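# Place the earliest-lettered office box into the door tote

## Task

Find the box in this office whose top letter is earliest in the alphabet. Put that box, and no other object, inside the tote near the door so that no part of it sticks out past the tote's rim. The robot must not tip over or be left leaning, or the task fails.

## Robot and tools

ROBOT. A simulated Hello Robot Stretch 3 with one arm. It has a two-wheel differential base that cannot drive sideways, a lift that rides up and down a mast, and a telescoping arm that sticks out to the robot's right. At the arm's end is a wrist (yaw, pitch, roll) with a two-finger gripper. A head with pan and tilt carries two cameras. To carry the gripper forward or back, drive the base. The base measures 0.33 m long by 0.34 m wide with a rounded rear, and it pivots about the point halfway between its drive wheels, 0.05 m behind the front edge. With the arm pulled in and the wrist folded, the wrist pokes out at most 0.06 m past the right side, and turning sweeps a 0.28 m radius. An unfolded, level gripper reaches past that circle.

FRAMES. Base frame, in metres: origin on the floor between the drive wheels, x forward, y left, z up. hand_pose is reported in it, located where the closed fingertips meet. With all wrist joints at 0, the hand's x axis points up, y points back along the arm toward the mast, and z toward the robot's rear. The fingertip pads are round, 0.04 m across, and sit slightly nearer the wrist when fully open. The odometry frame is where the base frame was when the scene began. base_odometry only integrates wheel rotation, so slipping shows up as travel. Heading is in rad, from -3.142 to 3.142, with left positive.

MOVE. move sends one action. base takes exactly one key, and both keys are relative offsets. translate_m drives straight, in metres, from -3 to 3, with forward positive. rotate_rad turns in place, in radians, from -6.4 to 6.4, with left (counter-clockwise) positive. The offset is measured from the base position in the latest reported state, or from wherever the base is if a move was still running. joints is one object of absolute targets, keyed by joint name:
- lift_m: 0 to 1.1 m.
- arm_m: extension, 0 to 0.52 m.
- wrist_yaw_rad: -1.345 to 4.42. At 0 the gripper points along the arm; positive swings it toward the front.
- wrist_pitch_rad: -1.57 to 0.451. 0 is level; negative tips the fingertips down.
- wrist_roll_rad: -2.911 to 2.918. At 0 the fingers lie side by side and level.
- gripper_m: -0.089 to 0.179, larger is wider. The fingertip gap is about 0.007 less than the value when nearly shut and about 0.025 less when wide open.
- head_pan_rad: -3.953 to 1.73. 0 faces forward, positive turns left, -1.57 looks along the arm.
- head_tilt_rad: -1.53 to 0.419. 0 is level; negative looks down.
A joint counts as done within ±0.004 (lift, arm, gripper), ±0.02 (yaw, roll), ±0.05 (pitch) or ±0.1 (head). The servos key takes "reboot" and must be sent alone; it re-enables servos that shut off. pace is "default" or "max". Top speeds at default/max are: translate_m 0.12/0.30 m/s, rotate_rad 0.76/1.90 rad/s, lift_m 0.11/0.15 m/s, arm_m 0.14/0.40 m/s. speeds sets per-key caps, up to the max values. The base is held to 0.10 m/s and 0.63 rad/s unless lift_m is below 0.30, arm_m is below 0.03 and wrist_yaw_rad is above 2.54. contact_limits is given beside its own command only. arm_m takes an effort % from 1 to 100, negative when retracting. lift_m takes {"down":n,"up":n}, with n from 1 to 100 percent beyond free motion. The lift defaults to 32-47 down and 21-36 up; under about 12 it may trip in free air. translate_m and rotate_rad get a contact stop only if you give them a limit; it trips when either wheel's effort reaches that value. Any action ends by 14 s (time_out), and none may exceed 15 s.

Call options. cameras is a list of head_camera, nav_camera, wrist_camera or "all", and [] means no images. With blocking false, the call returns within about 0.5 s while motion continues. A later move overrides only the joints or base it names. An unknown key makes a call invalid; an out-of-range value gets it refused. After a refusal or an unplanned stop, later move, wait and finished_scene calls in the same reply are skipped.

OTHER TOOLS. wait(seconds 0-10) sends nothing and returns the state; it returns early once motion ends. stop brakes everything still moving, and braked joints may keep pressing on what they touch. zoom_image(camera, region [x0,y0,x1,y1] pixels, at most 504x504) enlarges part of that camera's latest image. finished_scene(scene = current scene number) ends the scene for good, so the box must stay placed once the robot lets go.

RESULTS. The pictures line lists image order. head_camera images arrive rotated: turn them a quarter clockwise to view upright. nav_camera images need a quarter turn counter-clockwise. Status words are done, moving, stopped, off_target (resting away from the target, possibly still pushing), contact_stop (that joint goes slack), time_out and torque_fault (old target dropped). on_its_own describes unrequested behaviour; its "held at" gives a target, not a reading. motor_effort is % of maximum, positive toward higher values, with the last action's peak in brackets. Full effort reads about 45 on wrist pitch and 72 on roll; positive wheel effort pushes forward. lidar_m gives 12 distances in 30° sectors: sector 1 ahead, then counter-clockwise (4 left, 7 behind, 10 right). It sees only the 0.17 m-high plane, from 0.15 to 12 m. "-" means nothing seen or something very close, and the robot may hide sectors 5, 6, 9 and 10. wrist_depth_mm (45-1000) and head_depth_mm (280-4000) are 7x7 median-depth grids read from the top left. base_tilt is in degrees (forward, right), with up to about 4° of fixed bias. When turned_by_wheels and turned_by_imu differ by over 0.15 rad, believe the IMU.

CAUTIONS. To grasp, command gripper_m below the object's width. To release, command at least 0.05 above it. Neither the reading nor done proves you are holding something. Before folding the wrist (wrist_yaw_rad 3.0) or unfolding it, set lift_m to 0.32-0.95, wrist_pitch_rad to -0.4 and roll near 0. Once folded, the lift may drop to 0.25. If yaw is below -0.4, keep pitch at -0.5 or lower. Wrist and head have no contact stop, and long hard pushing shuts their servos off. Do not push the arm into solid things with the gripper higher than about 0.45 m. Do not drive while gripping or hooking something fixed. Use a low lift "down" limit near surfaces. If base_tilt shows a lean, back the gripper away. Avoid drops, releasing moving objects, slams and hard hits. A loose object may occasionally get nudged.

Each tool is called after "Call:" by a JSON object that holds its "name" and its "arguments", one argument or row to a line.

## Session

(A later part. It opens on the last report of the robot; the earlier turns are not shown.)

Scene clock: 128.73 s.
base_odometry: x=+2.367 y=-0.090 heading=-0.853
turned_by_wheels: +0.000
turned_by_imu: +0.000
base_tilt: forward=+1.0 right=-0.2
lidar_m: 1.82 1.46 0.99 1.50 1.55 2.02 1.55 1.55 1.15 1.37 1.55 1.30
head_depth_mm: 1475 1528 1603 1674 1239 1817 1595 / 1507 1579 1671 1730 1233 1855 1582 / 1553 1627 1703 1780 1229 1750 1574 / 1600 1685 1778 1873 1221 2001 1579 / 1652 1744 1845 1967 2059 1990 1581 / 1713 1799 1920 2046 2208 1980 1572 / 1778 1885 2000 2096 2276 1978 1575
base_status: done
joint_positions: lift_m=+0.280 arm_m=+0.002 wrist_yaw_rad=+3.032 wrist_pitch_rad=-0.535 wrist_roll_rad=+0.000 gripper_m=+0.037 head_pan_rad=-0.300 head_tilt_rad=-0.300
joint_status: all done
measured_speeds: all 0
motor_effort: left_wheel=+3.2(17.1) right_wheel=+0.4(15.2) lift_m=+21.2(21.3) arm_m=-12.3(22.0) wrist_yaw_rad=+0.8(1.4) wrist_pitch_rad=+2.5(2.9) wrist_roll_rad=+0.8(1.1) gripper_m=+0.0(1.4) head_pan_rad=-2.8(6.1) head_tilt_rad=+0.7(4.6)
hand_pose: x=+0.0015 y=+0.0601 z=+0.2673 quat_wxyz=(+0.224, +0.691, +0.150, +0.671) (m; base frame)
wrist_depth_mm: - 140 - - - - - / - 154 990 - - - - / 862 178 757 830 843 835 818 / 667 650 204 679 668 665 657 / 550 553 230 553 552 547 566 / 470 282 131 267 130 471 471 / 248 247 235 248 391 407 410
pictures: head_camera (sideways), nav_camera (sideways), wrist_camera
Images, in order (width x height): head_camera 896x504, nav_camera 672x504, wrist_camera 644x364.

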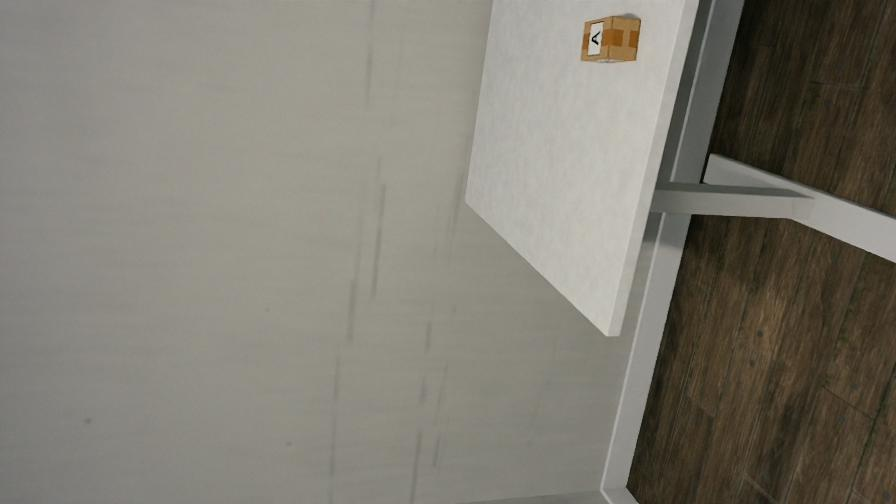

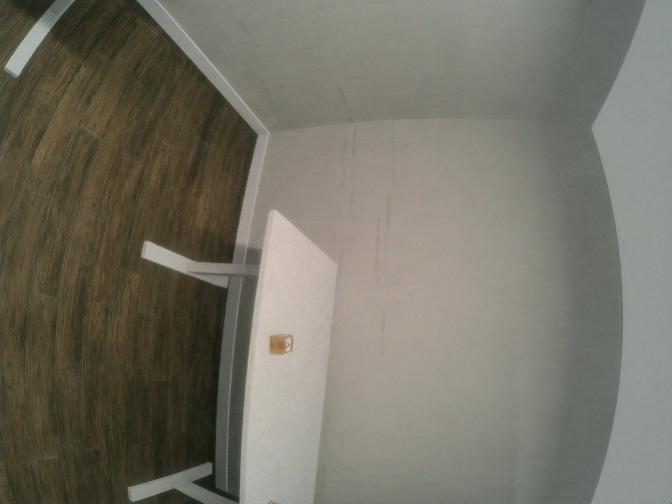

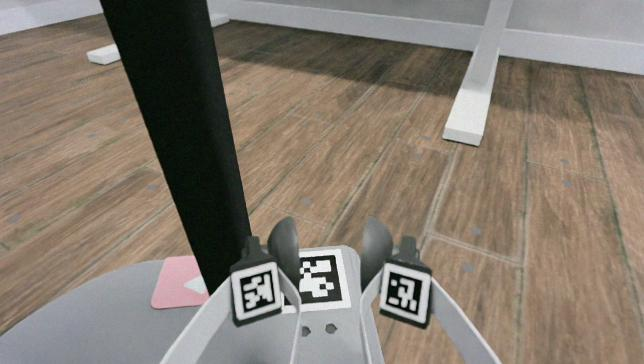

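Call:
{"name": "move", "arguments": {
  "base": {"rotate_rad": -0.578},
  "pace": "max",
  "cameras": []
}}

Call:
{"name": "move", "arguments": {
  "base": {"translate_m": 0.69},
  "pace": "max",
  "cameras": []
}}

Call:
{"name": "move", "arguments": {
  "base": {"rotate_rad": 1.577},
  "joints": {"lift_m": 0.6, "head_pan_rad": -1.57, "head_tilt_rad": -0.7, "gripper_m": 0.12},
  "pace": "max"
}}

Scene clock: 146.10 s.
move: done
base_odometry: x=+2.367 y=-0.090 heading=-1.431
turned_by_wheels: -0.578
turned_by_imu: -0.575
base_tilt: forward=+1.0 right=-0.1
lidar_m: 1.31 1.79 1.48 0.99 1.47 1.56 2.02 2.11 1.54 1.15 1.37 1.54
head_depth_mm: 1665 1759 1868 1928 1246 1806 1588 / 1616 1728 1808 1878 1229 2007 1592 / 1592 1671 1755 1824 1231 2004 1582 / 1547 1632 1728 1793 1220 1916 1579 / 1516 1603 1692 1756 1219 1933 1574 / 1485 1566 1649 1710 1206 1924 1572 / 1450 1522 1616 1671 1205 1828 1562
base_status: done
joint_positions: lift_m=+0.280 arm_m=+0.002 wrist_yaw_rad=+3.032 wrist_pitch_rad=-0.535 wrist_roll_rad=+0.000 gripper_m=+0.037 head_pan_rad=-0.300 head_tilt_rad=-0.300
joint_status: not commanded
measured_speeds: all 0
motor_effort: left_wheel=+7.9(17.4) right_wheel=-8.4(15.0) lift_m=+21.1(21.5) arm_m=-10.5(10.8) wrist_yaw_rad=+0.5(1.2) wrist_pitch_rad=+2.7(2.9) wrist_roll_rad=+0.8(1.0) gripper_m=-0.6(1.9) head_pan_rad=-4.3(4.4) head_tilt_rad=+0.2(1.5)
hand_pose: x=+0.0015 y=+0.0601 z=+0.2673 quat_wxyz=(+0.224, +0.691, +0.150, +0.671) (m; base frame)
wrist_depth_mm: - 140 - - - - - / - 154 987 - - - - / 839 178 767 824 865 853 835 / 679 632 204 668 672 674 671 / 557 540 227 558 552 553 551 / 466 284 132 270 130 471 469 / 247 248 237 250 398 414 408
pictures: none
No camera images: "cameras" was empty.

Scene clock: 149.73 s.
move: done
base_odometry: x=+2.464 y=-0.773 heading=-1.430
turned_by_wheels: +0.000
turned_by_imu: +0.000
base_tilt: forward=+1.0 right=-0.2
lidar_m: 1.05 0.65 1.47 1.42 1.48 2.02 2.71 2.06 1.39 1.15 1.07 1.09
head_depth_mm: 982 1040 1104 1172 1217 906 717 / 962 1012 1074 1144 1198 903 714 / 941 994 1048 1115 1170 900 710 / 919 967 1019 1085 1135 895 709 / 902 945 997 1055 1114 894 707 / 883 928 976 1027 1086 888 708 / 863 908 957 1008 1060 889 705
base_status: done
joint_positions: lift_m=+0.280 arm_m=+0.002 wrist_yaw_rad=+3.032 wrist_pitch_rad=-0.535 wrist_roll_rad=+0.000 gripper_m=+0.037 head_pan_rad=-0.300 head_tilt_rad=-0.300
joint_status: not commanded
measured_speeds: all 0
motor_effort: left_wheel=+5.8(17.1) right_wheel=-0.3(10.8) lift_m=+21.4(21.7) arm_m=-18.6(18.6) wrist_yaw_rad=+1.1(1.4) wrist_pitch_rad=+2.8(2.9) wrist_roll_rad=+0.8(1.0) gripper_m=-0.1(1.5) head_pan_rad=-2.6(4.0) head_tilt_rad=-0.3(1.7)
hand_pose: x=+0.0015 y=+0.0601 z=+0.2673 quat_wxyz=(+0.224, +0.691, +0.150, +0.671) (m; base frame)
wrist_depth_mm: 974 140 - - - - - / - 153 972 - - - - / 857 179 767 814 835 835 825 / 652 637 204 679 655 661 658 / 552 548 227 545 546 523 534 / 468 286 131 268 130 472 472 / 249 249 234 247 394 419 417
pictures: none
No camera images: "cameras" was empty.

Scene clock: 152.83 s.
move: done
base_odometry: x=+2.464 y=-0.773 heading=+0.146
turned_by_wheels: +1.577
turned_by_imu: +1.572
base_tilt: forward=+0.8 right=-0.3
lidar_m: 1.42 1.19 2.00 2.71 2.13 1.39 1.15 1.07 1.09 1.05 0.65 1.48
head_depth_mm: 890 997 1068 877 719 613 544 / 895 1003 1072 876 716 611 543 / 900 1009 1082 870 718 594 553 / 905 1016 1093 873 718 582 552 / 910 1019 1095 872 719 611 553 / 915 1028 1100 870 718 612 562 / 922 1033 1113 870 719 611 561
base_status: done
joint_positions: lift_m=+0.600 arm_m=+0.002 wrist_yaw_rad=+3.032 wrist_pitch_rad=-0.536 wrist_roll_rad=+0.000 gripper_m=+0.120 head_pan_rad=-1.575 head_tilt_rad=-0.703
joint_status: all done
measured_speeds: all 0
motor_effort: left_wheel=-7.6(15.1) right_wheel=+9.5(15.4) lift_m=+31.1(34.3) arm_m=-21.8(22.6) wrist_yaw_rad=+0.5(1.5) wrist_pitch_rad=+2.8(3.0) wrist_roll_rad=+0.8(1.1) gripper_m=-0.1(93.1) head_pan_rad=+2.6(4.6) head_tilt_rad=-1.8(7.9)
hand_pose: x=+0.0014 y=+0.0600 z=+0.5871 quat_wxyz=(+0.225, +0.691, +0.150, +0.671) (m; base frame)
wrist_depth_mm: - 140 - - - - - / - 154 - - - - - / - 179 - - - - - / - - 205 - - - - / - 988 236 - - 991 966 / 867 122 267 863 840 125 842 / 748 716 342 751 727 711 754
pictures: head_camera (sideways), nav_camera (sideways), wrist_camera
Images, in order (width x height): head_camera 896x504, nav_camera 672x504, wrist_camera 644x364.

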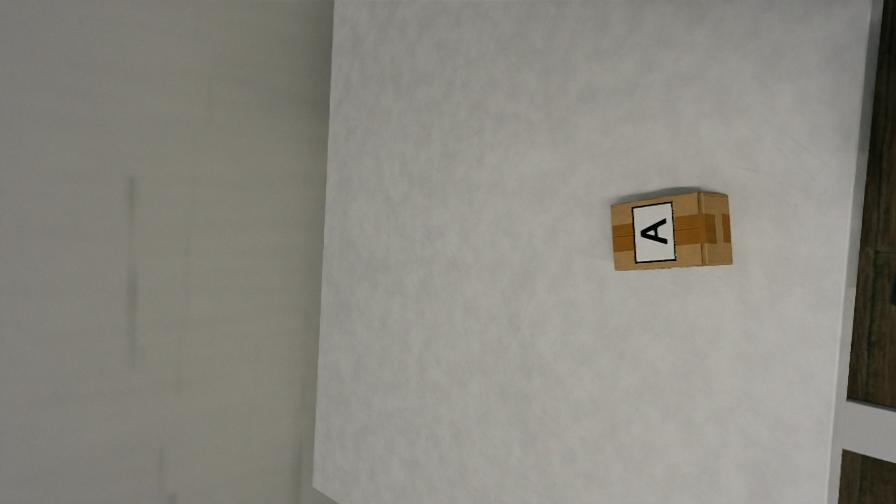

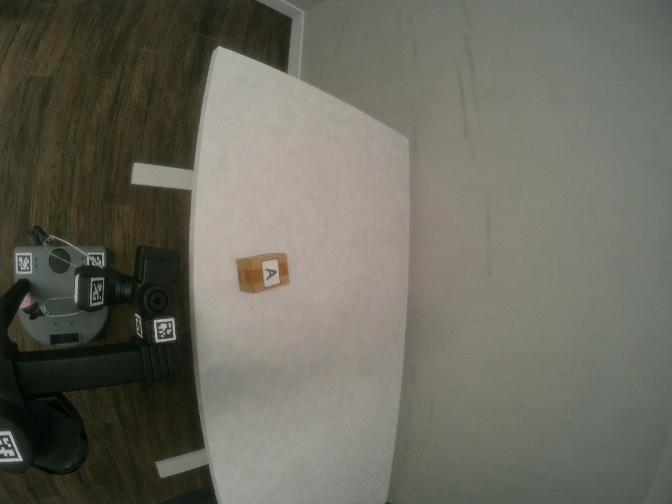

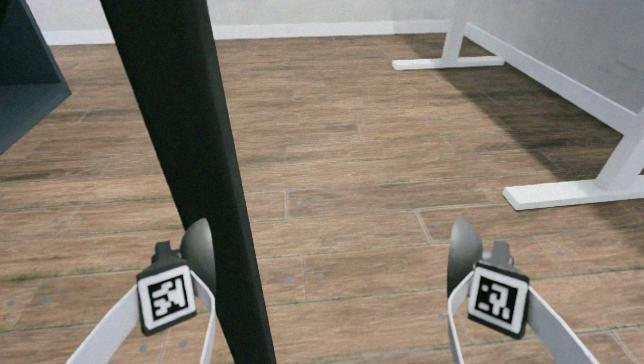

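Call:
{"name": "move", "arguments": {
  "base": {"translate_m": 0.028},
  "joints": {"lift_m": 0.82, "wrist_pitch_rad": -0.37},
  "pace": "max",
  "cameras": []
}}

Call:
{"name": "move", "arguments": {
  "joints": {"wrist_yaw_rad": 0.057, "wrist_pitch_rad": -0.35}
}}

Scene clock: 170.10 s.
move: done
base_odometry: x=+2.491 y=-0.769 heading=+0.146
turned_by_wheels: +0.000
turned_by_imu: +0.001
base_tilt: forward=+1.0 right=+0.0
lidar_m: 1.39 1.17 1.96 2.70 2.13 1.41 1.18 1.10 1.09 1.05 0.64 1.45
head_depth_mm: 892 992 1081 882 723 626 - / 894 1001 1072 878 721 625 - / 899 1006 1075 877 721 584 - / 904 1015 1091 875 719 598 289 / 909 1019 1098 876 717 613 295 / 916 1023 1102 874 721 612 563 / 923 1033 1111 874 719 609 562
base_status: done
joint_positions: lift_m=+0.820 arm_m=+0.002 wrist_yaw_rad=+3.032 wrist_pitch_rad=-0.390 wrist_roll_rad=+0.000 gripper_m=+0.120 head_pan_rad=-1.570 head_tilt_rad=-0.700
joint_status: all done
measured_speeds: all 0
motor_effort: left_wheel=-0.5(6.8) right_wheel=+10.8(14.5) lift_m=+30.6(34.3) arm_m=-17.8(19.7) wrist_yaw_rad=+0.7(1.3) wrist_pitch_rad=+3.4(7.2) wrist_roll_rad=+0.8(1.1) gripper_m=+0.0(1.4) head_pan_rad=+2.3(4.3) head_tilt_rad=+2.4(3.0)
hand_pose: x=+0.0036 y=+0.0798 z=+0.8390 quat_wxyz=(+0.175, +0.700, +0.099, +0.685) (m; base frame)
wrist_depth_mm: - 135 - - - - - / - 147 - - - - - / - 159 - - - - - / - 179 208 - - - - / - - 244 - - - - / - 121 224 - - 124 - / - 127 248 - - - -
pictures: none
No camera images: "cameras" was empty.

Scene clock: 172.57 s.
move: done
base_odometry: x=+2.491 y=-0.769 heading=+0.146
turned_by_wheels: +0.000
turned_by_imu: +0.000
base_tilt: forward=+0.9 right=-0.1
lidar_m: 1.39 1.17 1.96 2.70 2.13 1.41 1.18 1.10 1.09 1.05 0.64 1.45
head_depth_mm: 893 991 1075 878 722 626 - / 894 996 1077 877 720 614 - / 899 1007 1077 873 721 339 - / 906 1011 1088 874 719 379 532 / 914 1014 1091 878 721 611 553 / 917 1025 1100 874 718 612 564 / 926 1036 1110 869 720 612 564
base_status: not commanded
joint_positions: lift_m=+0.820 arm_m=+0.002 wrist_yaw_rad=+0.060 wrist_pitch_rad=-0.372 wrist_roll_rad=+0.000 gripper_m=+0.120 head_pan_rad=-1.570 head_tilt_rad=-0.700
joint_status: all done
measured_speeds: all 0
motor_effort: left_wheel=-0.4(0.7) right_wheel=+10.8(11.4) lift_m=+26.6(30.5) arm_m=-16.6(18.2) wrist_yaw_rad=-2.1(5.9) wrist_pitch_rad=+3.7(6.3) wrist_roll_rad=+0.7(1.1) gripper_m=-0.2(1.2) head_pan_rad=+3.4(3.9) head_tilt_rad=+1.9(2.8)
hand_pose: x=-0.0077 y=-0.3763 z=+0.8431 quat_wxyz=(+0.699, +0.152, -0.690, -0.110) (m; base frame)
wrist_depth_mm: 759 783 765 742 718 719 706 / 852 840 824 819 799 773 770 / 918 884 - - - 821 780 / - - - - - - - / - - - - - 148 - / - 120 147 - 242 124 - / - 127 268 220 255 254 272
pictures: head_camera (sideways), nav_camera (sideways), wrist_camera
Images, in order (width x height): head_camera 896x504, nav_camera 672x504, wrist_camera 644x364.

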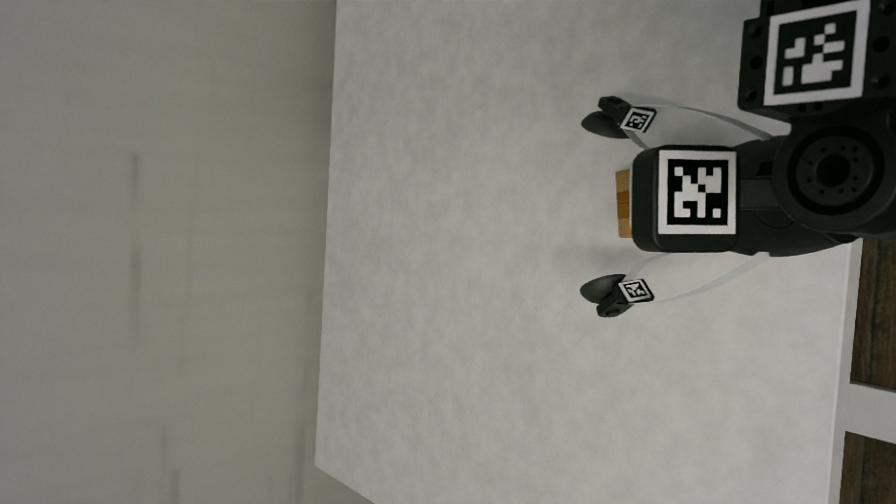

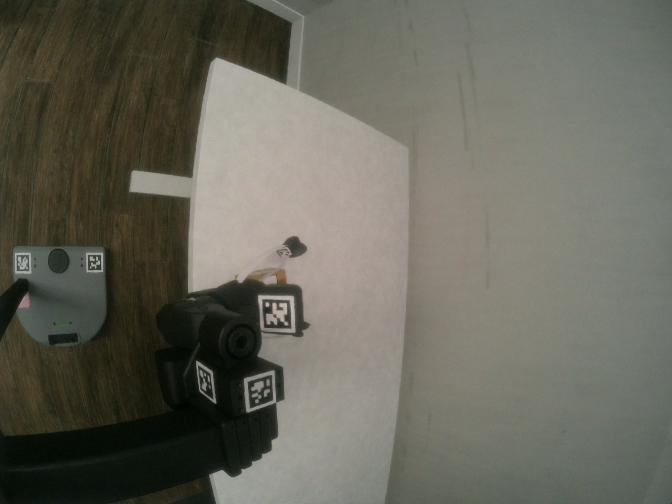

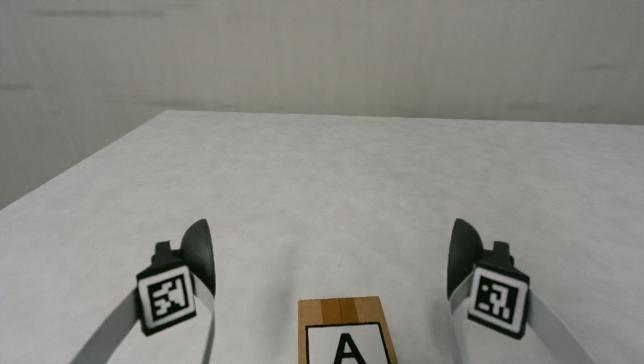

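Call:
{"name": "move", "arguments": {
  "base": {"translate_m": -0.012},
  "joints": {"wrist_yaw_rad": 0.075, "arm_m": 0.017, "lift_m": 0.785},
  "cameras": ["wrist_camera", "head_camera"]
}}

Scene clock: 193.67 s.
move: done
base_odometry: x=+2.480 y=-0.771 heading=+0.146
turned_by_wheels: +0.000
turned_by_imu: +0.001
base_tilt: forward=+0.8 right=-0.1
lidar_m: 1.40 1.17 1.98 2.71 2.13 1.40 1.17 1.09 1.09 1.05 0.65 1.46
head_depth_mm: 890 993 1077 878 723 614 - / 894 999 1079 875 723 613 - / 897 1005 1082 874 719 377 293 / 898 1008 1090 872 720 405 534 / 907 1016 1097 877 720 612 553 / 912 1028 1097 876 720 612 564 / 923 1036 1113 874 720 609 564
base_status: done
joint_positions: lift_m=+0.785 arm_m=+0.017 wrist_yaw_rad=+0.072 wrist_pitch_rad=-0.371 wrist_roll_rad=+0.000 gripper_m=+0.120 head_pan_rad=-1.570 head_tilt_rad=-0.700
joint_status: all done
measured_speeds: all 0
motor_effort: left_wheel=-6.9(11.2) right_wheel=-2.6(8.3) lift_m=+19.4(20.9) arm_m=+21.0(24.6) wrist_yaw_rad=+3.2(4.8) wrist_pitch_rad=+3.8(3.9) wrist_roll_rad=+0.8(1.0) gripper_m=+0.1(1.5) head_pan_rad=+2.7(4.1) head_tilt_rad=+1.0(2.4)
hand_pose: x=-0.0049 y=-0.3914 z=+0.8083 quat_wxyz=(+0.700, +0.156, -0.689, -0.106) (m; base frame)
wrist_depth_mm: 785 751 748 736 733 708 709 / 840 818 818 795 748 755 755 / 903 - - - - - - / - - - - - - - / - - - - - 147 - / 272 123 263 205 264 124 274 / 236 127 230 174 224 219 232
pictures: head_camera (sideways), wrist_camera
Images, in order (width x height): head_camera 896x504, wrist_camera 644x364.

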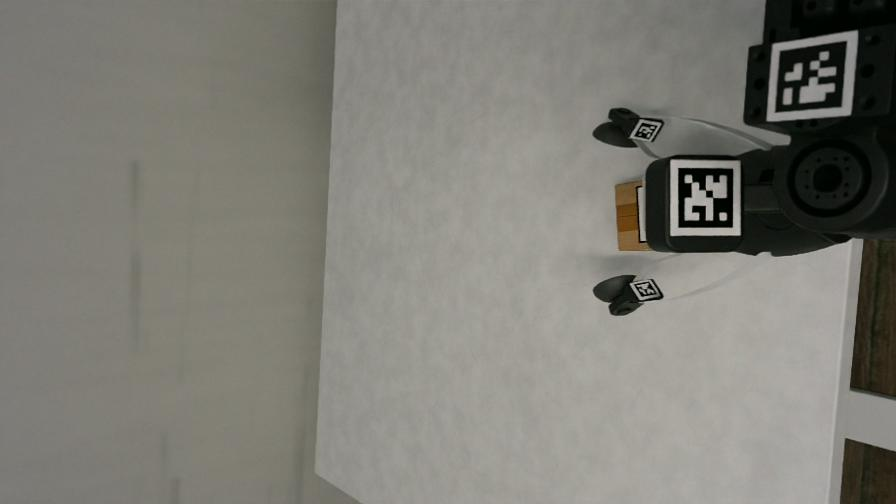

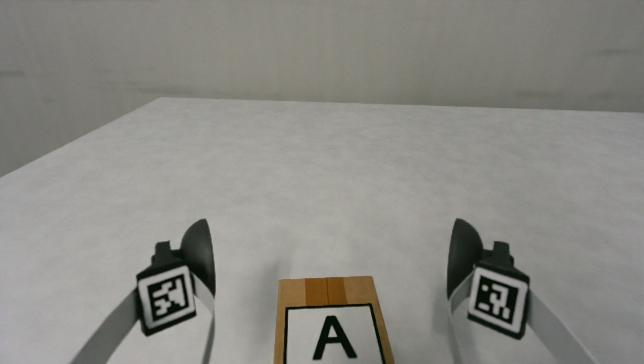

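Call:
{"name": "move", "arguments": {
  "joints": {"lift_m": 0.718},
  "contact_limits": {"lift_m": {"down": 14}},
  "cameras": ["wrist_camera"]
}}

Call:
{"name": "move", "arguments": {
  "joints": {"gripper_m": 0.03},
  "cameras": ["wrist_camera"]
}}

Scene clock: 202.10 s.
move: done
base_odometry: x=+2.480 y=-0.771 heading=+0.146
turned_by_wheels: +0.000
turned_by_imu: +0.001
base_tilt: forward=+1.0 right=-0.1
lidar_m: 1.40 1.17 1.98 2.70 2.13 1.40 1.17 1.09 1.09 1.05 0.65 1.46
head_depth_mm: 892 991 1076 876 721 612 534 / 896 1000 1074 876 723 602 319 / 899 1005 1079 880 720 570 417 / 902 1010 1089 873 718 583 455 / 910 1017 1092 874 720 598 552 / 917 1031 1100 871 719 610 563 / 922 1037 1115 873 718 612 565
base_status: not commanded
joint_positions: lift_m=+0.718 arm_m=+0.017 wrist_yaw_rad=+0.072 wrist_pitch_rad=-0.371 wrist_roll_rad=+0.000 gripper_m=+0.120 head_pan_rad=-1.570 head_tilt_rad=-0.700
joint_status: all done
measured_speeds: all 0
motor_effort: left_wheel=-6.9(7.1) right_wheel=-2.3(3.2) lift_m=+19.9(21.5) arm_m=+4.2(9.5) wrist_yaw_rad=+3.1(3.7) wrist_pitch_rad=+3.4(4.0) wrist_roll_rad=+0.8(1.1) gripper_m=-0.4(1.0) head_pan_rad=+3.2(4.6) head_tilt_rad=+1.0(2.6)
contact_limits: lift_m down 14 (down: maximum 72; up: maximum 65)
hand_pose: x=-0.0049 y=-0.3915 z=+0.7414 quat_wxyz=(+0.700, +0.156, -0.689, -0.105) (m; base frame)
wrist_depth_mm: 795 757 742 745 707 709 699 / 857 813 778 785 758 741 756 / - - - - - - - / 267 271 271 174 273 275 275 / 223 223 205 142 206 225 226 / 182 124 147 117 118 125 184 / - 145 146 105 110 146 151
pictures: wrist_camera
Images, in order (width x height): wrist_camera 644x364.

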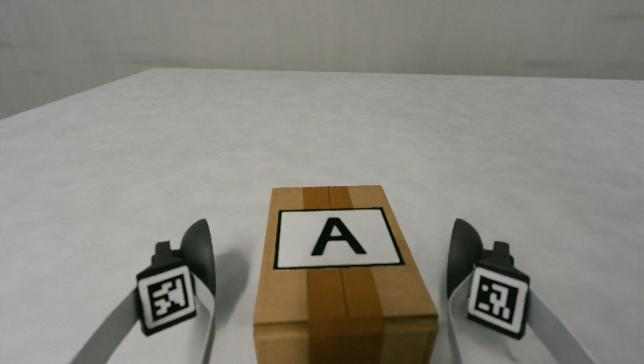

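Scene clock: 203.53 s.
move: done
base_odometry: x=+2.480 y=-0.771 heading=+0.146
turned_by_wheels: +0.000
turned_by_imu: +0.000
base_tilt: forward=+0.9 right=-0.2
lidar_m: 1.40 1.18 1.98 2.71 2.12 1.40 1.17 1.09 1.09 1.05 0.65 1.46
head_depth_mm: 888 991 1078 873 722 614 534 / 893 1002 1076 874 722 614 318 / 898 1007 1073 876 719 577 417 / 906 1012 1083 877 719 576 454 / 911 1016 1093 877 720 612 553 / 918 1024 1097 874 718 611 563 / 920 1032 1113 874 719 610 563
base_status: not commanded
joint_positions: lift_m=+0.718 arm_m=+0.017 wrist_yaw_rad=+0.072 wrist_pitch_rad=-0.371 wrist_roll_rad=+0.000 gripper_m=+0.032 head_pan_rad=-1.570 head_tilt_rad=-0.700
joint_status: all done
measured_speeds: all 0
motor_effort: left_wheel=-7.1(7.2) right_wheel=-2.5(3.5) lift_m=+21.3(21.6) arm_m=-1.3(4.1) wrist_yaw_rad=+2.8(3.3) wrist_pitch_rad=+3.7(3.8) wrist_roll_rad=+0.9(1.0) gripper_m=-29.1(99.5) head_pan_rad=+3.6(4.0) head_tilt_rad=+1.0(1.7)
contact_limits: lift_m down 14 (down: maximum 72; up: maximum 65)
hand_pose: x=-0.0049 y=-0.3915 z=+0.7414 quat_wxyz=(+0.700, +0.156, -0.689, -0.105) (m; base frame)
wrist_depth_mm: 781 764 755 743 720 706 684 / 838 808 784 788 775 748 738 / - - - - - - - / 269 270 274 174 272 274 275 / 224 222 156 143 155 225 226 / 182 183 128 116 121 172 184 / 154 122 110 107 112 124 157
pictures: wrist_camera
Images, in order (width x height): wrist_camera 644x364.

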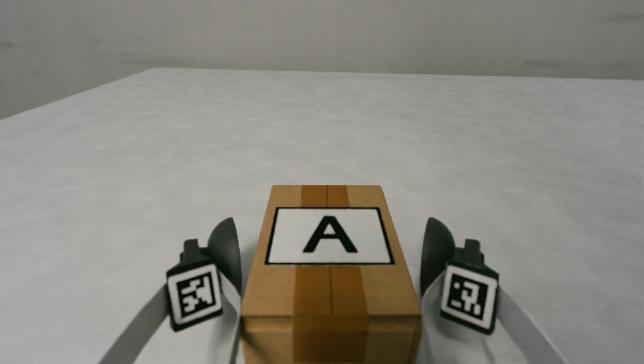

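Call:
{"name": "move", "arguments": {
  "joints": {"gripper_m": -0.02},
  "cameras": []
}}

Call:
{"name": "move", "arguments": {
  "joints": {"lift_m": 0.84},
  "cameras": ["wrist_camera"]
}}

Scene clock: 206.97 s.
move: done
base_odometry: x=+2.480 y=-0.771 heading=+0.146
turned_by_wheels: +0.000
turned_by_imu: +0.001
base_tilt: forward=+1.0 right=+0.0
lidar_m: 1.40 1.18 1.98 2.70 2.13 1.40 1.17 1.08 1.09 1.05 0.65 1.46
head_depth_mm: 888 995 1078 880 721 613 533 / 893 999 1078 876 721 613 319 / 900 1007 1077 875 718 574 418 / 908 1014 1085 876 719 575 454 / 911 1017 1098 875 719 611 553 / 916 1024 1099 871 717 611 563 / 923 1030 1118 876 716 611 563
base_status: not commanded
joint_positions: lift_m=+0.718 arm_m=+0.017 wrist_yaw_rad=+0.072 wrist_pitch_rad=-0.371 wrist_roll_rad=+0.000 gripper_m=-0.017 head_pan_rad=-1.570 head_tilt_rad=-0.700
joint_status: all done
measured_speeds: all 0
motor_effort: left_wheel=-7.0(7.2) right_wheel=-2.6(3.3) lift_m=+24.9(25.0) arm_m=-14.4(14.7) wrist_yaw_rad=+2.7(3.7) wrist_pitch_rad=+3.8(3.9) wrist_roll_rad=+0.8(1.1) gripper_m=-50.2(99.2) head_pan_rad=+2.0(3.8) head_tilt_rad=+0.6(1.2)
contact_limits: lift_m down 14 (down: maximum 72; up: maximum 65)
hand_pose: x=-0.0049 y=-0.3915 z=+0.7414 quat_wxyz=(+0.700, +0.156, -0.689, -0.105) (m; base frame)
wrist_depth_mm: 804 754 746 750 738 699 693 / 836 811 796 770 775 741 737 / - - - - - - - / 270 272 271 174 273 275 276 / 221 224 157 141 153 226 224 / 181 181 128 117 122 172 184 / 154 122 111 107 113 124 156
pictures: none
No camera images: "cameras" was empty.

Scene clock: 208.90 s.
move: done
base_odometry: x=+2.480 y=-0.771 heading=+0.146
turned_by_wheels: +0.000
turned_by_imu: +0.000
base_tilt: forward=+1.0 right=-0.2
lidar_m: 1.40 1.18 1.98 2.70 2.13 1.40 1.16 1.09 1.09 1.05 0.65 1.46
head_depth_mm: 890 992 1083 877 719 640 - / 894 999 1079 874 703 641 - / 897 1006 1081 876 505 341 - / 904 1013 1085 877 528 383 543 / 912 1021 1099 876 719 611 553 / 915 1029 1106 873 718 611 563 / 921 1036 1109 875 718 611 563
base_status: not commanded
joint_positions: lift_m=+0.840 arm_m=+0.017 wrist_yaw_rad=+0.072 wrist_pitch_rad=-0.374 wrist_roll_rad=+0.000 gripper_m=-0.007 head_pan_rad=-1.570 head_tilt_rad=-0.700
joint_status: all done
measured_speeds: all 0
on_its_own: gripper_m is held at -0.009, not at your -0.020, by its stall guard, which is still easing
motor_effort: left_wheel=-6.8(7.1) right_wheel=-2.5(3.2) lift_m=+31.9(35.0) arm_m=-22.1(22.1) wrist_yaw_rad=+2.8(3.4) wrist_pitch_rad=+4.3(4.7) wrist_roll_rad=+0.7(1.1) gripper_m=-24.9(51.5) head_pan_rad=+2.1(3.8) head_tilt_rad=+0.4(1.3)
hand_pose: x=-0.0049 y=-0.3911 z=+0.8626 quat_wxyz=(+0.699, +0.157, -0.689, -0.107) (m; base frame)
wrist_depth_mm: 779 742 772 740 724 705 694 / 848 852 814 778 781 750 730 / 956 886 840 849 812 815 799 / 1000 - - 170 - - - / - - 147 145 148 - - / - - 129 118 123 122 - / 291 120 109 107 110 119 284
pictures: wrist_camera
Images, in order (width x height): wrist_camera 644x364.

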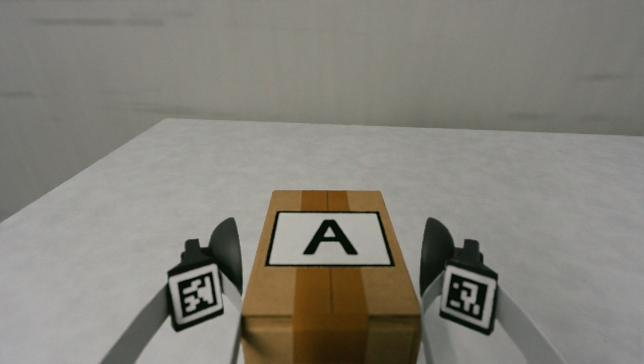

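Call:
{"name": "move", "arguments": {
  "joints": {"arm_m": 0.0, "wrist_yaw_rad": 2.65, "wrist_pitch_rad": -0.4},
  "speeds": {"arm_m": 0.25},
  "cameras": ["wrist_camera"]
}}

Call:
{"name": "move", "arguments": {
  "base": {"rotate_rad": -1.209},
  "joints": {"lift_m": 0.28, "head_tilt_rad": -0.35, "head_pan_rad": -3.14},
  "pace": "max"
}}

Scene clock: 234.57 s.
move: done
base_odometry: x=+2.480 y=-0.771 heading=+0.146
turned_by_wheels: +0.000
turned_by_imu: +0.001
base_tilt: forward=+1.2 right=-0.2
lidar_m: 1.40 1.18 1.98 2.70 2.13 1.40 1.16 1.09 1.09 1.05 0.65 1.46
head_depth_mm: 886 992 1079 876 722 641 - / 894 1000 1075 878 719 627 - / 896 1008 1083 877 720 625 - / 905 1011 1087 874 720 312 - / 909 1018 1093 877 720 611 538 / 917 1025 1104 873 719 611 563 / 921 1033 1117 876 718 613 563
base_status: not commanded
joint_positions: lift_m=+0.840 arm_m=+0.002 wrist_yaw_rad=+2.647 wrist_pitch_rad=-0.423 wrist_roll_rad=+0.000 gripper_m=-0.001 head_pan_rad=-1.570 head_tilt_rad=-0.700
joint_status: all done
joint sent to its limit — arm_m, lower limit.
measured_speeds: all 0
on_its_own: gripper_m is held at -0.002, not at your -0.020, by its stall guard, which is not easing now
motor_effort: left_wheel=-6.9(7.2) right_wheel=-2.7(3.3) lift_m=+25.4(28.1) arm_m=-19.9(23.3) wrist_yaw_rad=+3.5(7.2) wrist_pitch_rad=+4.0(7.3) wrist_roll_rad=+0.8(1.1) gripper_m=-23.8(24.1) head_pan_rad=+2.0(3.7) head_tilt_rad=-0.8(1.4)
hand_pose: x=+0.0850 y=+0.0502 z=+0.8516 quat_wxyz=(+0.313, +0.706, -0.025, +0.634) (m; base frame)
wrist_depth_mm: - - - - - - - / - - - - - - - / - - - - - - - / - - - - - - - / - - 153 146 153 - - / - - 128 117 123 - - / 189 121 109 107 109 121 -
pictures: wrist_camera
Images, in order (width x height): wrist_camera 644x364.

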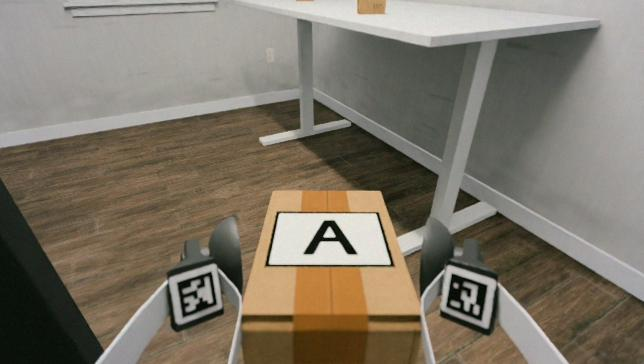

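Scene clock: 239.10 s.
move: done
base_odometry: x=+2.480 y=-0.771 heading=-1.063
turned_by_wheels: -1.208
turned_by_imu: -1.205
base_tilt: forward=+0.9 right=+0.0
lidar_m: 0.65 1.29 1.40 1.18 1.20 2.70 2.07 1.40 1.17 1.08 1.15 1.05
head_depth_mm: 2326 2454 2557 2738 2527 1906 1533 / 2437 2547 2718 2885 2552 1887 1515 / 2516 2646 2830 2997 2514 1888 1517 / 2653 2804 2977 3109 2524 1883 1510 / 2770 2896 3123 3271 2486 1875 1506 / 1818 1940 2078 2168 2272 1883 1505 / 1864 2005 2094 2204 2325 1845 1499
base_status: done
joint_positions: lift_m=+0.280 arm_m=+0.002 wrist_yaw_rad=+2.647 wrist_pitch_rad=-0.425 wrist_roll_rad=+0.000 gripper_m=-0.001 head_pan_rad=-3.141 head_tilt_rad=-0.348
joint_status: all done
measured_speeds: all 0
on_its_own: gripper_m is held at -0.002, not at your -0.020, by its stall guard, which is not easing now
motor_effort: left_wheel=+10.9(15.4) right_wheel=-9.0(15.9) lift_m=+20.8(24.5) arm_m=-20.2(22.3) wrist_yaw_rad=+3.5(3.8) wrist_pitch_rad=+4.5(4.7) wrist_roll_rad=+1.0(1.1) gripper_m=-22.8(24.0) head_pan_rad=+3.6(4.7) head_tilt_rad=+0.9(5.5)
hand_pose: x=+0.0848 y=+0.0500 z=+0.2911 quat_wxyz=(+0.314, +0.706, -0.024, +0.634) (m; base frame)
wrist_depth_mm: - - - - - - - / - - - - - - - / 997 - - - - - - / 794 777 790 818 813 792 809 / 640 620 153 146 153 629 637 / 218 546 128 118 123 495 517 / 188 121 109 107 110 121 452
pictures: head_camera (sideways), nav_camera (sideways), wrist_camera
Images, in order (width x height): head_camera 896x504, nav_camera 672x504, wrist_camera 644x364.

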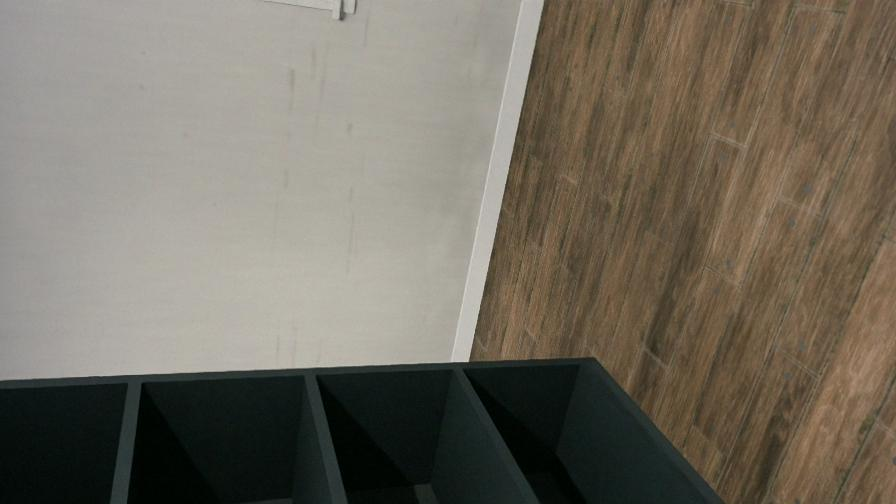

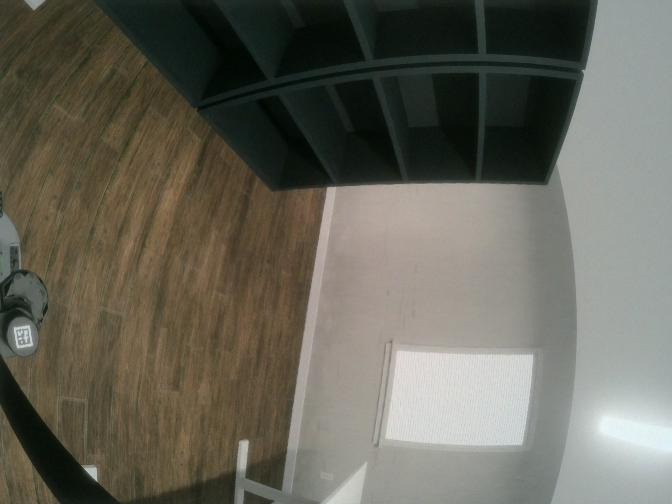

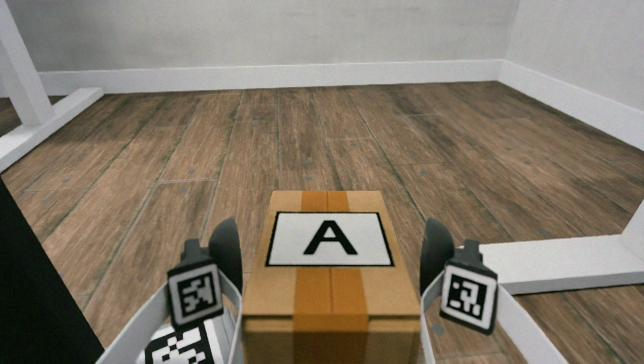

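Call:
{"name": "move", "arguments": {
  "base": {"translate_m": -2.394},
  "pace": "max",
  "cameras": []
}}

Call:
{"name": "move", "arguments": {
  "base": {"rotate_rad": 1.207},
  "joints": {"head_tilt_rad": -0.4, "head_pan_rad": -3.14},
  "pace": "max"
}}

Scene clock: 261.20 s.
move: done
base_odometry: x=+1.315 y=+1.321 heading=-1.063
turned_by_wheels: +0.000
turned_by_imu: +0.005
base_tilt: forward=+1.0 right=-0.4
lidar_m: 3.01 2.36 1.81 0.84 0.54 0.49 0.50 0.61 1.23 0.79 0.56 1.38
head_depth_mm: 396 416 441 466 494 527 565 / 412 435 459 488 520 556 597 / 428 454 480 510 547 588 635 / 448 474 504 540 576 622 674 / 467 496 528 568 612 661 720 / 490 521 559 600 649 708 776 / 513 549 590 638 691 756 837
base_status: done
joint_positions: lift_m=+0.280 arm_m=+0.002 wrist_yaw_rad=+2.647 wrist_pitch_rad=-0.425 wrist_roll_rad=+0.000 gripper_m=-0.001 head_pan_rad=-3.140 head_tilt_rad=-0.350
joint_status: not commanded
measured_speeds: all 0
on_its_own: gripper_m is held at -0.002, not at your -0.020, by its stall guard, which is not easing now
motor_effort: left_wheel=-1.6(14.2) right_wheel=-2.9(14.6) lift_m=+24.8(24.9) arm_m=-10.0(17.9) wrist_yaw_rad=+2.7(3.8) wrist_pitch_rad=+4.4(4.8) wrist_roll_rad=+0.8(1.1) gripper_m=-23.2(24.0) head_pan_rad=+2.7(4.3) head_tilt_rad=-1.0(2.9)
hand_pose: x=+0.0848 y=+0.0500 z=+0.2911 quat_wxyz=(+0.314, +0.706, -0.024, +0.634) (m; base frame)
wrist_depth_mm: 841 - - - - - - / 803 - - - - - - / 801 - - - - - - / 750 799 781 800 782 813 789 / 630 647 151 146 153 643 643 / 216 538 129 117 123 485 527 / 189 121 109 107 110 121 451
pictures: none
No camera images: "cameras" was empty.

Scene clock: 263.07 s.
move: done
base_odometry: x=+1.315 y=+1.321 heading=+0.144
turned_by_wheels: +1.207
turned_by_imu: +1.202
base_tilt: forward=+1.0 right=-0.3
lidar_m: 1.81 0.71 0.51 0.49 0.51 0.70 1.82 0.67 0.56 1.38 3.04 2.34
head_depth_mm: 2076 1909 1872 1794 1752 1650 1468 / 2155 2296 2442 2623 2293 1783 1457 / 2177 2331 2502 2682 2305 1779 1453 / 2191 2332 2511 2671 2303 1775 1444 / 2207 2360 2530 2745 2276 1767 1444 / 2206 2348 2530 2759 2276 1757 1432 / 2201 2373 2566 2791 2279 1755 1431
base_status: done
joint_positions: lift_m=+0.280 arm_m=+0.002 wrist_yaw_rad=+2.647 wrist_pitch_rad=-0.425 wrist_roll_rad=+0.000 gripper_m=-0.001 head_pan_rad=-3.140 head_tilt_rad=-0.401
joint_status: all done
measured_speeds: all 0
on_its_own: gripper_m is held at -0.002, not at your -0.020, by its stall guard, which is not easing now
motor_effort: left_wheel=-9.1(16.0) right_wheel=+8.1(17.2) lift_m=+25.1(25.5) arm_m=-18.5(18.5) wrist_yaw_rad=+3.0(3.3) wrist_pitch_rad=+4.5(4.8) wrist_roll_rad=+0.8(1.1) gripper_m=-22.9(23.7) head_pan_rad=+2.2(3.0) head_tilt_rad=-1.7(2.9)
hand_pose: x=+0.0848 y=+0.0500 z=+0.2911 quat_wxyz=(+0.314, +0.706, -0.024, +0.634) (m; base frame)
wrist_depth_mm: 411 457 520 576 662 809 989 / 432 480 548 642 736 920 - / 468 512 596 684 811 993 - / 499 549 616 688 802 816 792 / 526 571 152 145 153 633 646 / 217 552 128 118 123 493 523 / 189 121 109 107 109 121 452
pictures: head_camera (sideways), nav_camera (sideways), wrist_camera
Images, in order (width x height): head_camera 896x504, nav_camera 672x504, wrist_camera 644x364.

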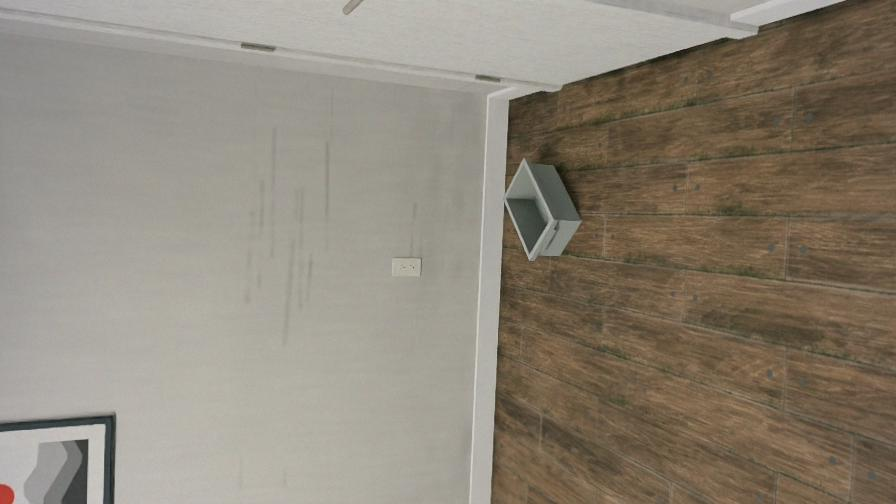

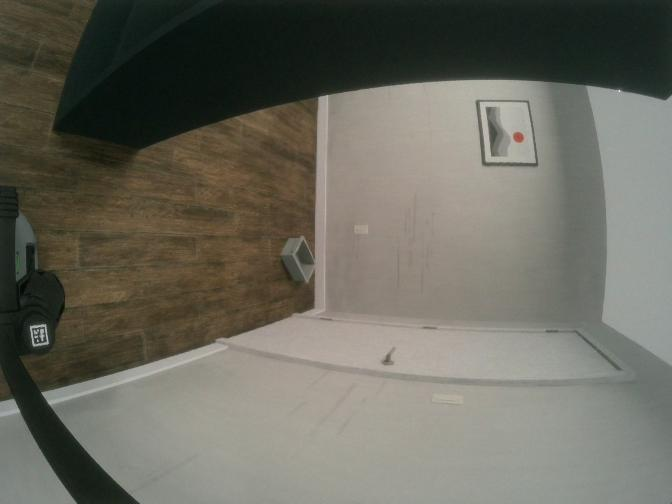

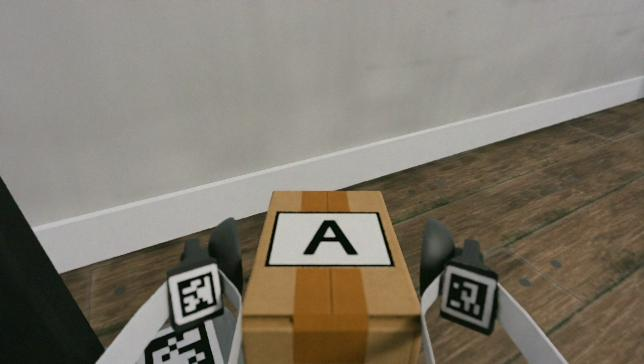

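Call:
{"name": "move", "arguments": {
  "base": {"translate_m": -1.448},
  "pace": "max",
  "cameras": []
}}

Call:
{"name": "move", "arguments": {
  "base": {"rotate_rad": -1.577},
  "joints": {"lift_m": 0.5, "head_tilt_rad": -0.9, "head_pan_rad": -1.57},
  "pace": "max"
}}

Scene clock: 280.13 s.
move: done
base_odometry: x=-0.118 y=+1.114 heading=+0.144
turned_by_wheels: +0.000
turned_by_imu: +0.004
base_tilt: forward=+1.0 right=-0.2
lidar_m: 1.91 0.70 0.47 0.47 0.48 0.66 1.06 1.10 1.50 2.64 0.95 0.82
head_depth_mm: 891 949 1016 1098 1192 1301 1388 / 892 951 1024 1100 1196 1313 1402 / 898 960 1033 1109 1205 1322 1409 / 903 964 1040 1124 1229 1336 1407 / 909 972 1044 1133 1226 1347 1422 / 913 978 1049 1136 1238 1362 1435 / 920 986 1063 1147 1247 1373 1437
base_status: done
joint_positions: lift_m=+0.280 arm_m=+0.002 wrist_yaw_rad=+2.647 wrist_pitch_rad=-0.425 wrist_roll_rad=+0.000 gripper_m=-0.001 head_pan_rad=-3.140 head_tilt_rad=-0.401
joint_status: not commanded
measured_speeds: all 0
on_its_own: gripper_m is held at -0.002, not at your -0.020, by its stall guard, which is not easing now
motor_effort: left_wheel=-5.0(19.8) right_wheel=+1.4(9.6) lift_m=+28.2(28.3) arm_m=-21.6(22.4) wrist_yaw_rad=+2.7(3.3) wrist_pitch_rad=+4.4(4.8) wrist_roll_rad=+0.9(1.1) gripper_m=-22.4(24.4) head_pan_rad=+0.7(3.4) head_tilt_rad=+2.0(3.4)
hand_pose: x=+0.0848 y=+0.0500 z=+0.2911 quat_wxyz=(+0.314, +0.706, -0.024, +0.634) (m; base frame)
wrist_depth_mm: 392 436 476 558 664 790 980 / 415 452 509 611 729 890 - / 441 494 541 655 798 938 - / 476 525 599 690 808 794 816 / 493 589 148 146 153 625 644 / 210 547 128 117 123 490 532 / 190 122 109 107 110 120 451
pictures: none
No camera images: "cameras" was empty.

Scene clock: 283.23 s.
move: done
base_odometry: x=-0.118 y=+1.114 heading=-1.433
turned_by_wheels: -1.577
turned_by_imu: -1.571
base_tilt: forward=+0.9 right=-0.3
lidar_m: 2.54 0.95 0.82 1.86 0.69 0.47 0.47 0.49 0.67 1.06 1.10 1.51
head_depth_mm: 954 1107 1314 1541 1421 1270 1141 / 967 1114 1330 1560 1400 1261 491 / 969 1126 1331 1565 1389 1264 513 / 973 1134 1355 1574 1382 1264 566 / 986 1147 1365 1583 1417 1265 1133 / 990 1159 1384 1590 1421 1262 1134 / 1002 1168 1403 1604 1424 1266 1140
base_status: done
joint_positions: lift_m=+0.500 arm_m=+0.002 wrist_yaw_rad=+2.647 wrist_pitch_rad=-0.425 wrist_roll_rad=+0.000 gripper_m=-0.001 head_pan_rad=-1.564 head_tilt_rad=-0.901
joint_status: all done
measured_speeds: all 0
on_its_own: gripper_m is held at -0.002, not at your -0.020, by its stall guard, which is not easing now
motor_effort: left_wheel=+9.2(15.8) right_wheel=-8.9(15.5) lift_m=+30.4(35.3) arm_m=-21.7(22.5) wrist_yaw_rad=+2.9(3.4) wrist_pitch_rad=+4.4(4.8) wrist_roll_rad=+0.7(1.1) gripper_m=-23.1(24.0) head_pan_rad=-3.7(4.5) head_tilt_rad=-3.4(6.5)
hand_pose: x=+0.0847 y=+0.0500 z=+0.5111 quat_wxyz=(+0.314, +0.706, -0.024, +0.634) (m; base frame)
wrist_depth_mm: - - - 965 - - - / - - - - - - - / - - - - - - - / - - - - - - - / 962 - 152 146 154 - 992 / 216 818 128 118 123 753 836 / 189 119 109 107 110 121 701
pictures: head_camera (sideways), nav_camera (sideways), wrist_camera
Images, in order (width x height): head_camera 896x504, nav_camera 672x504, wrist_camera 644x364.

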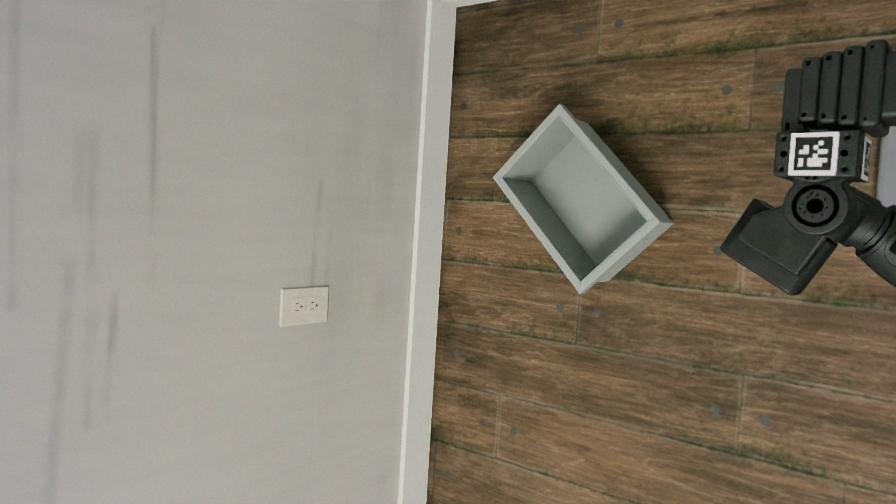

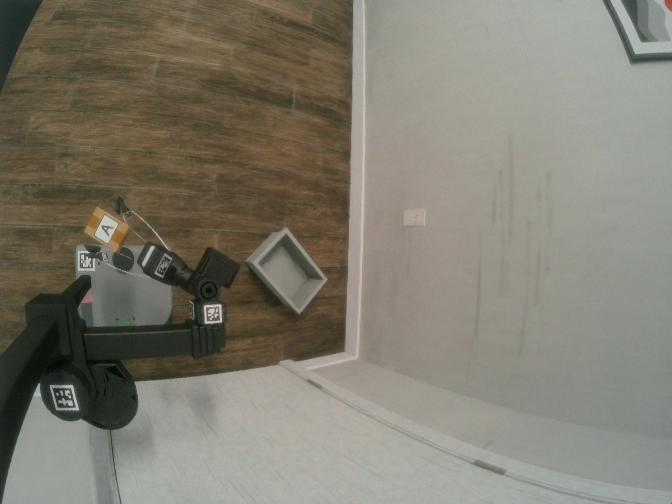

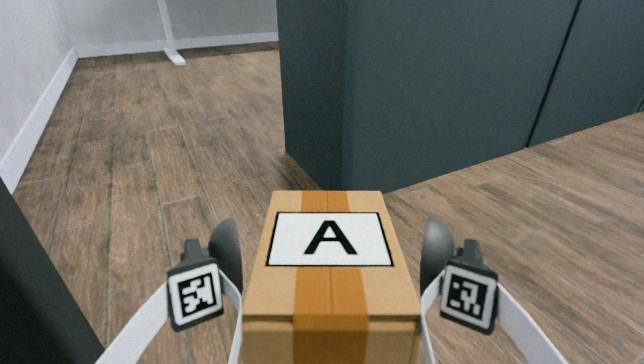

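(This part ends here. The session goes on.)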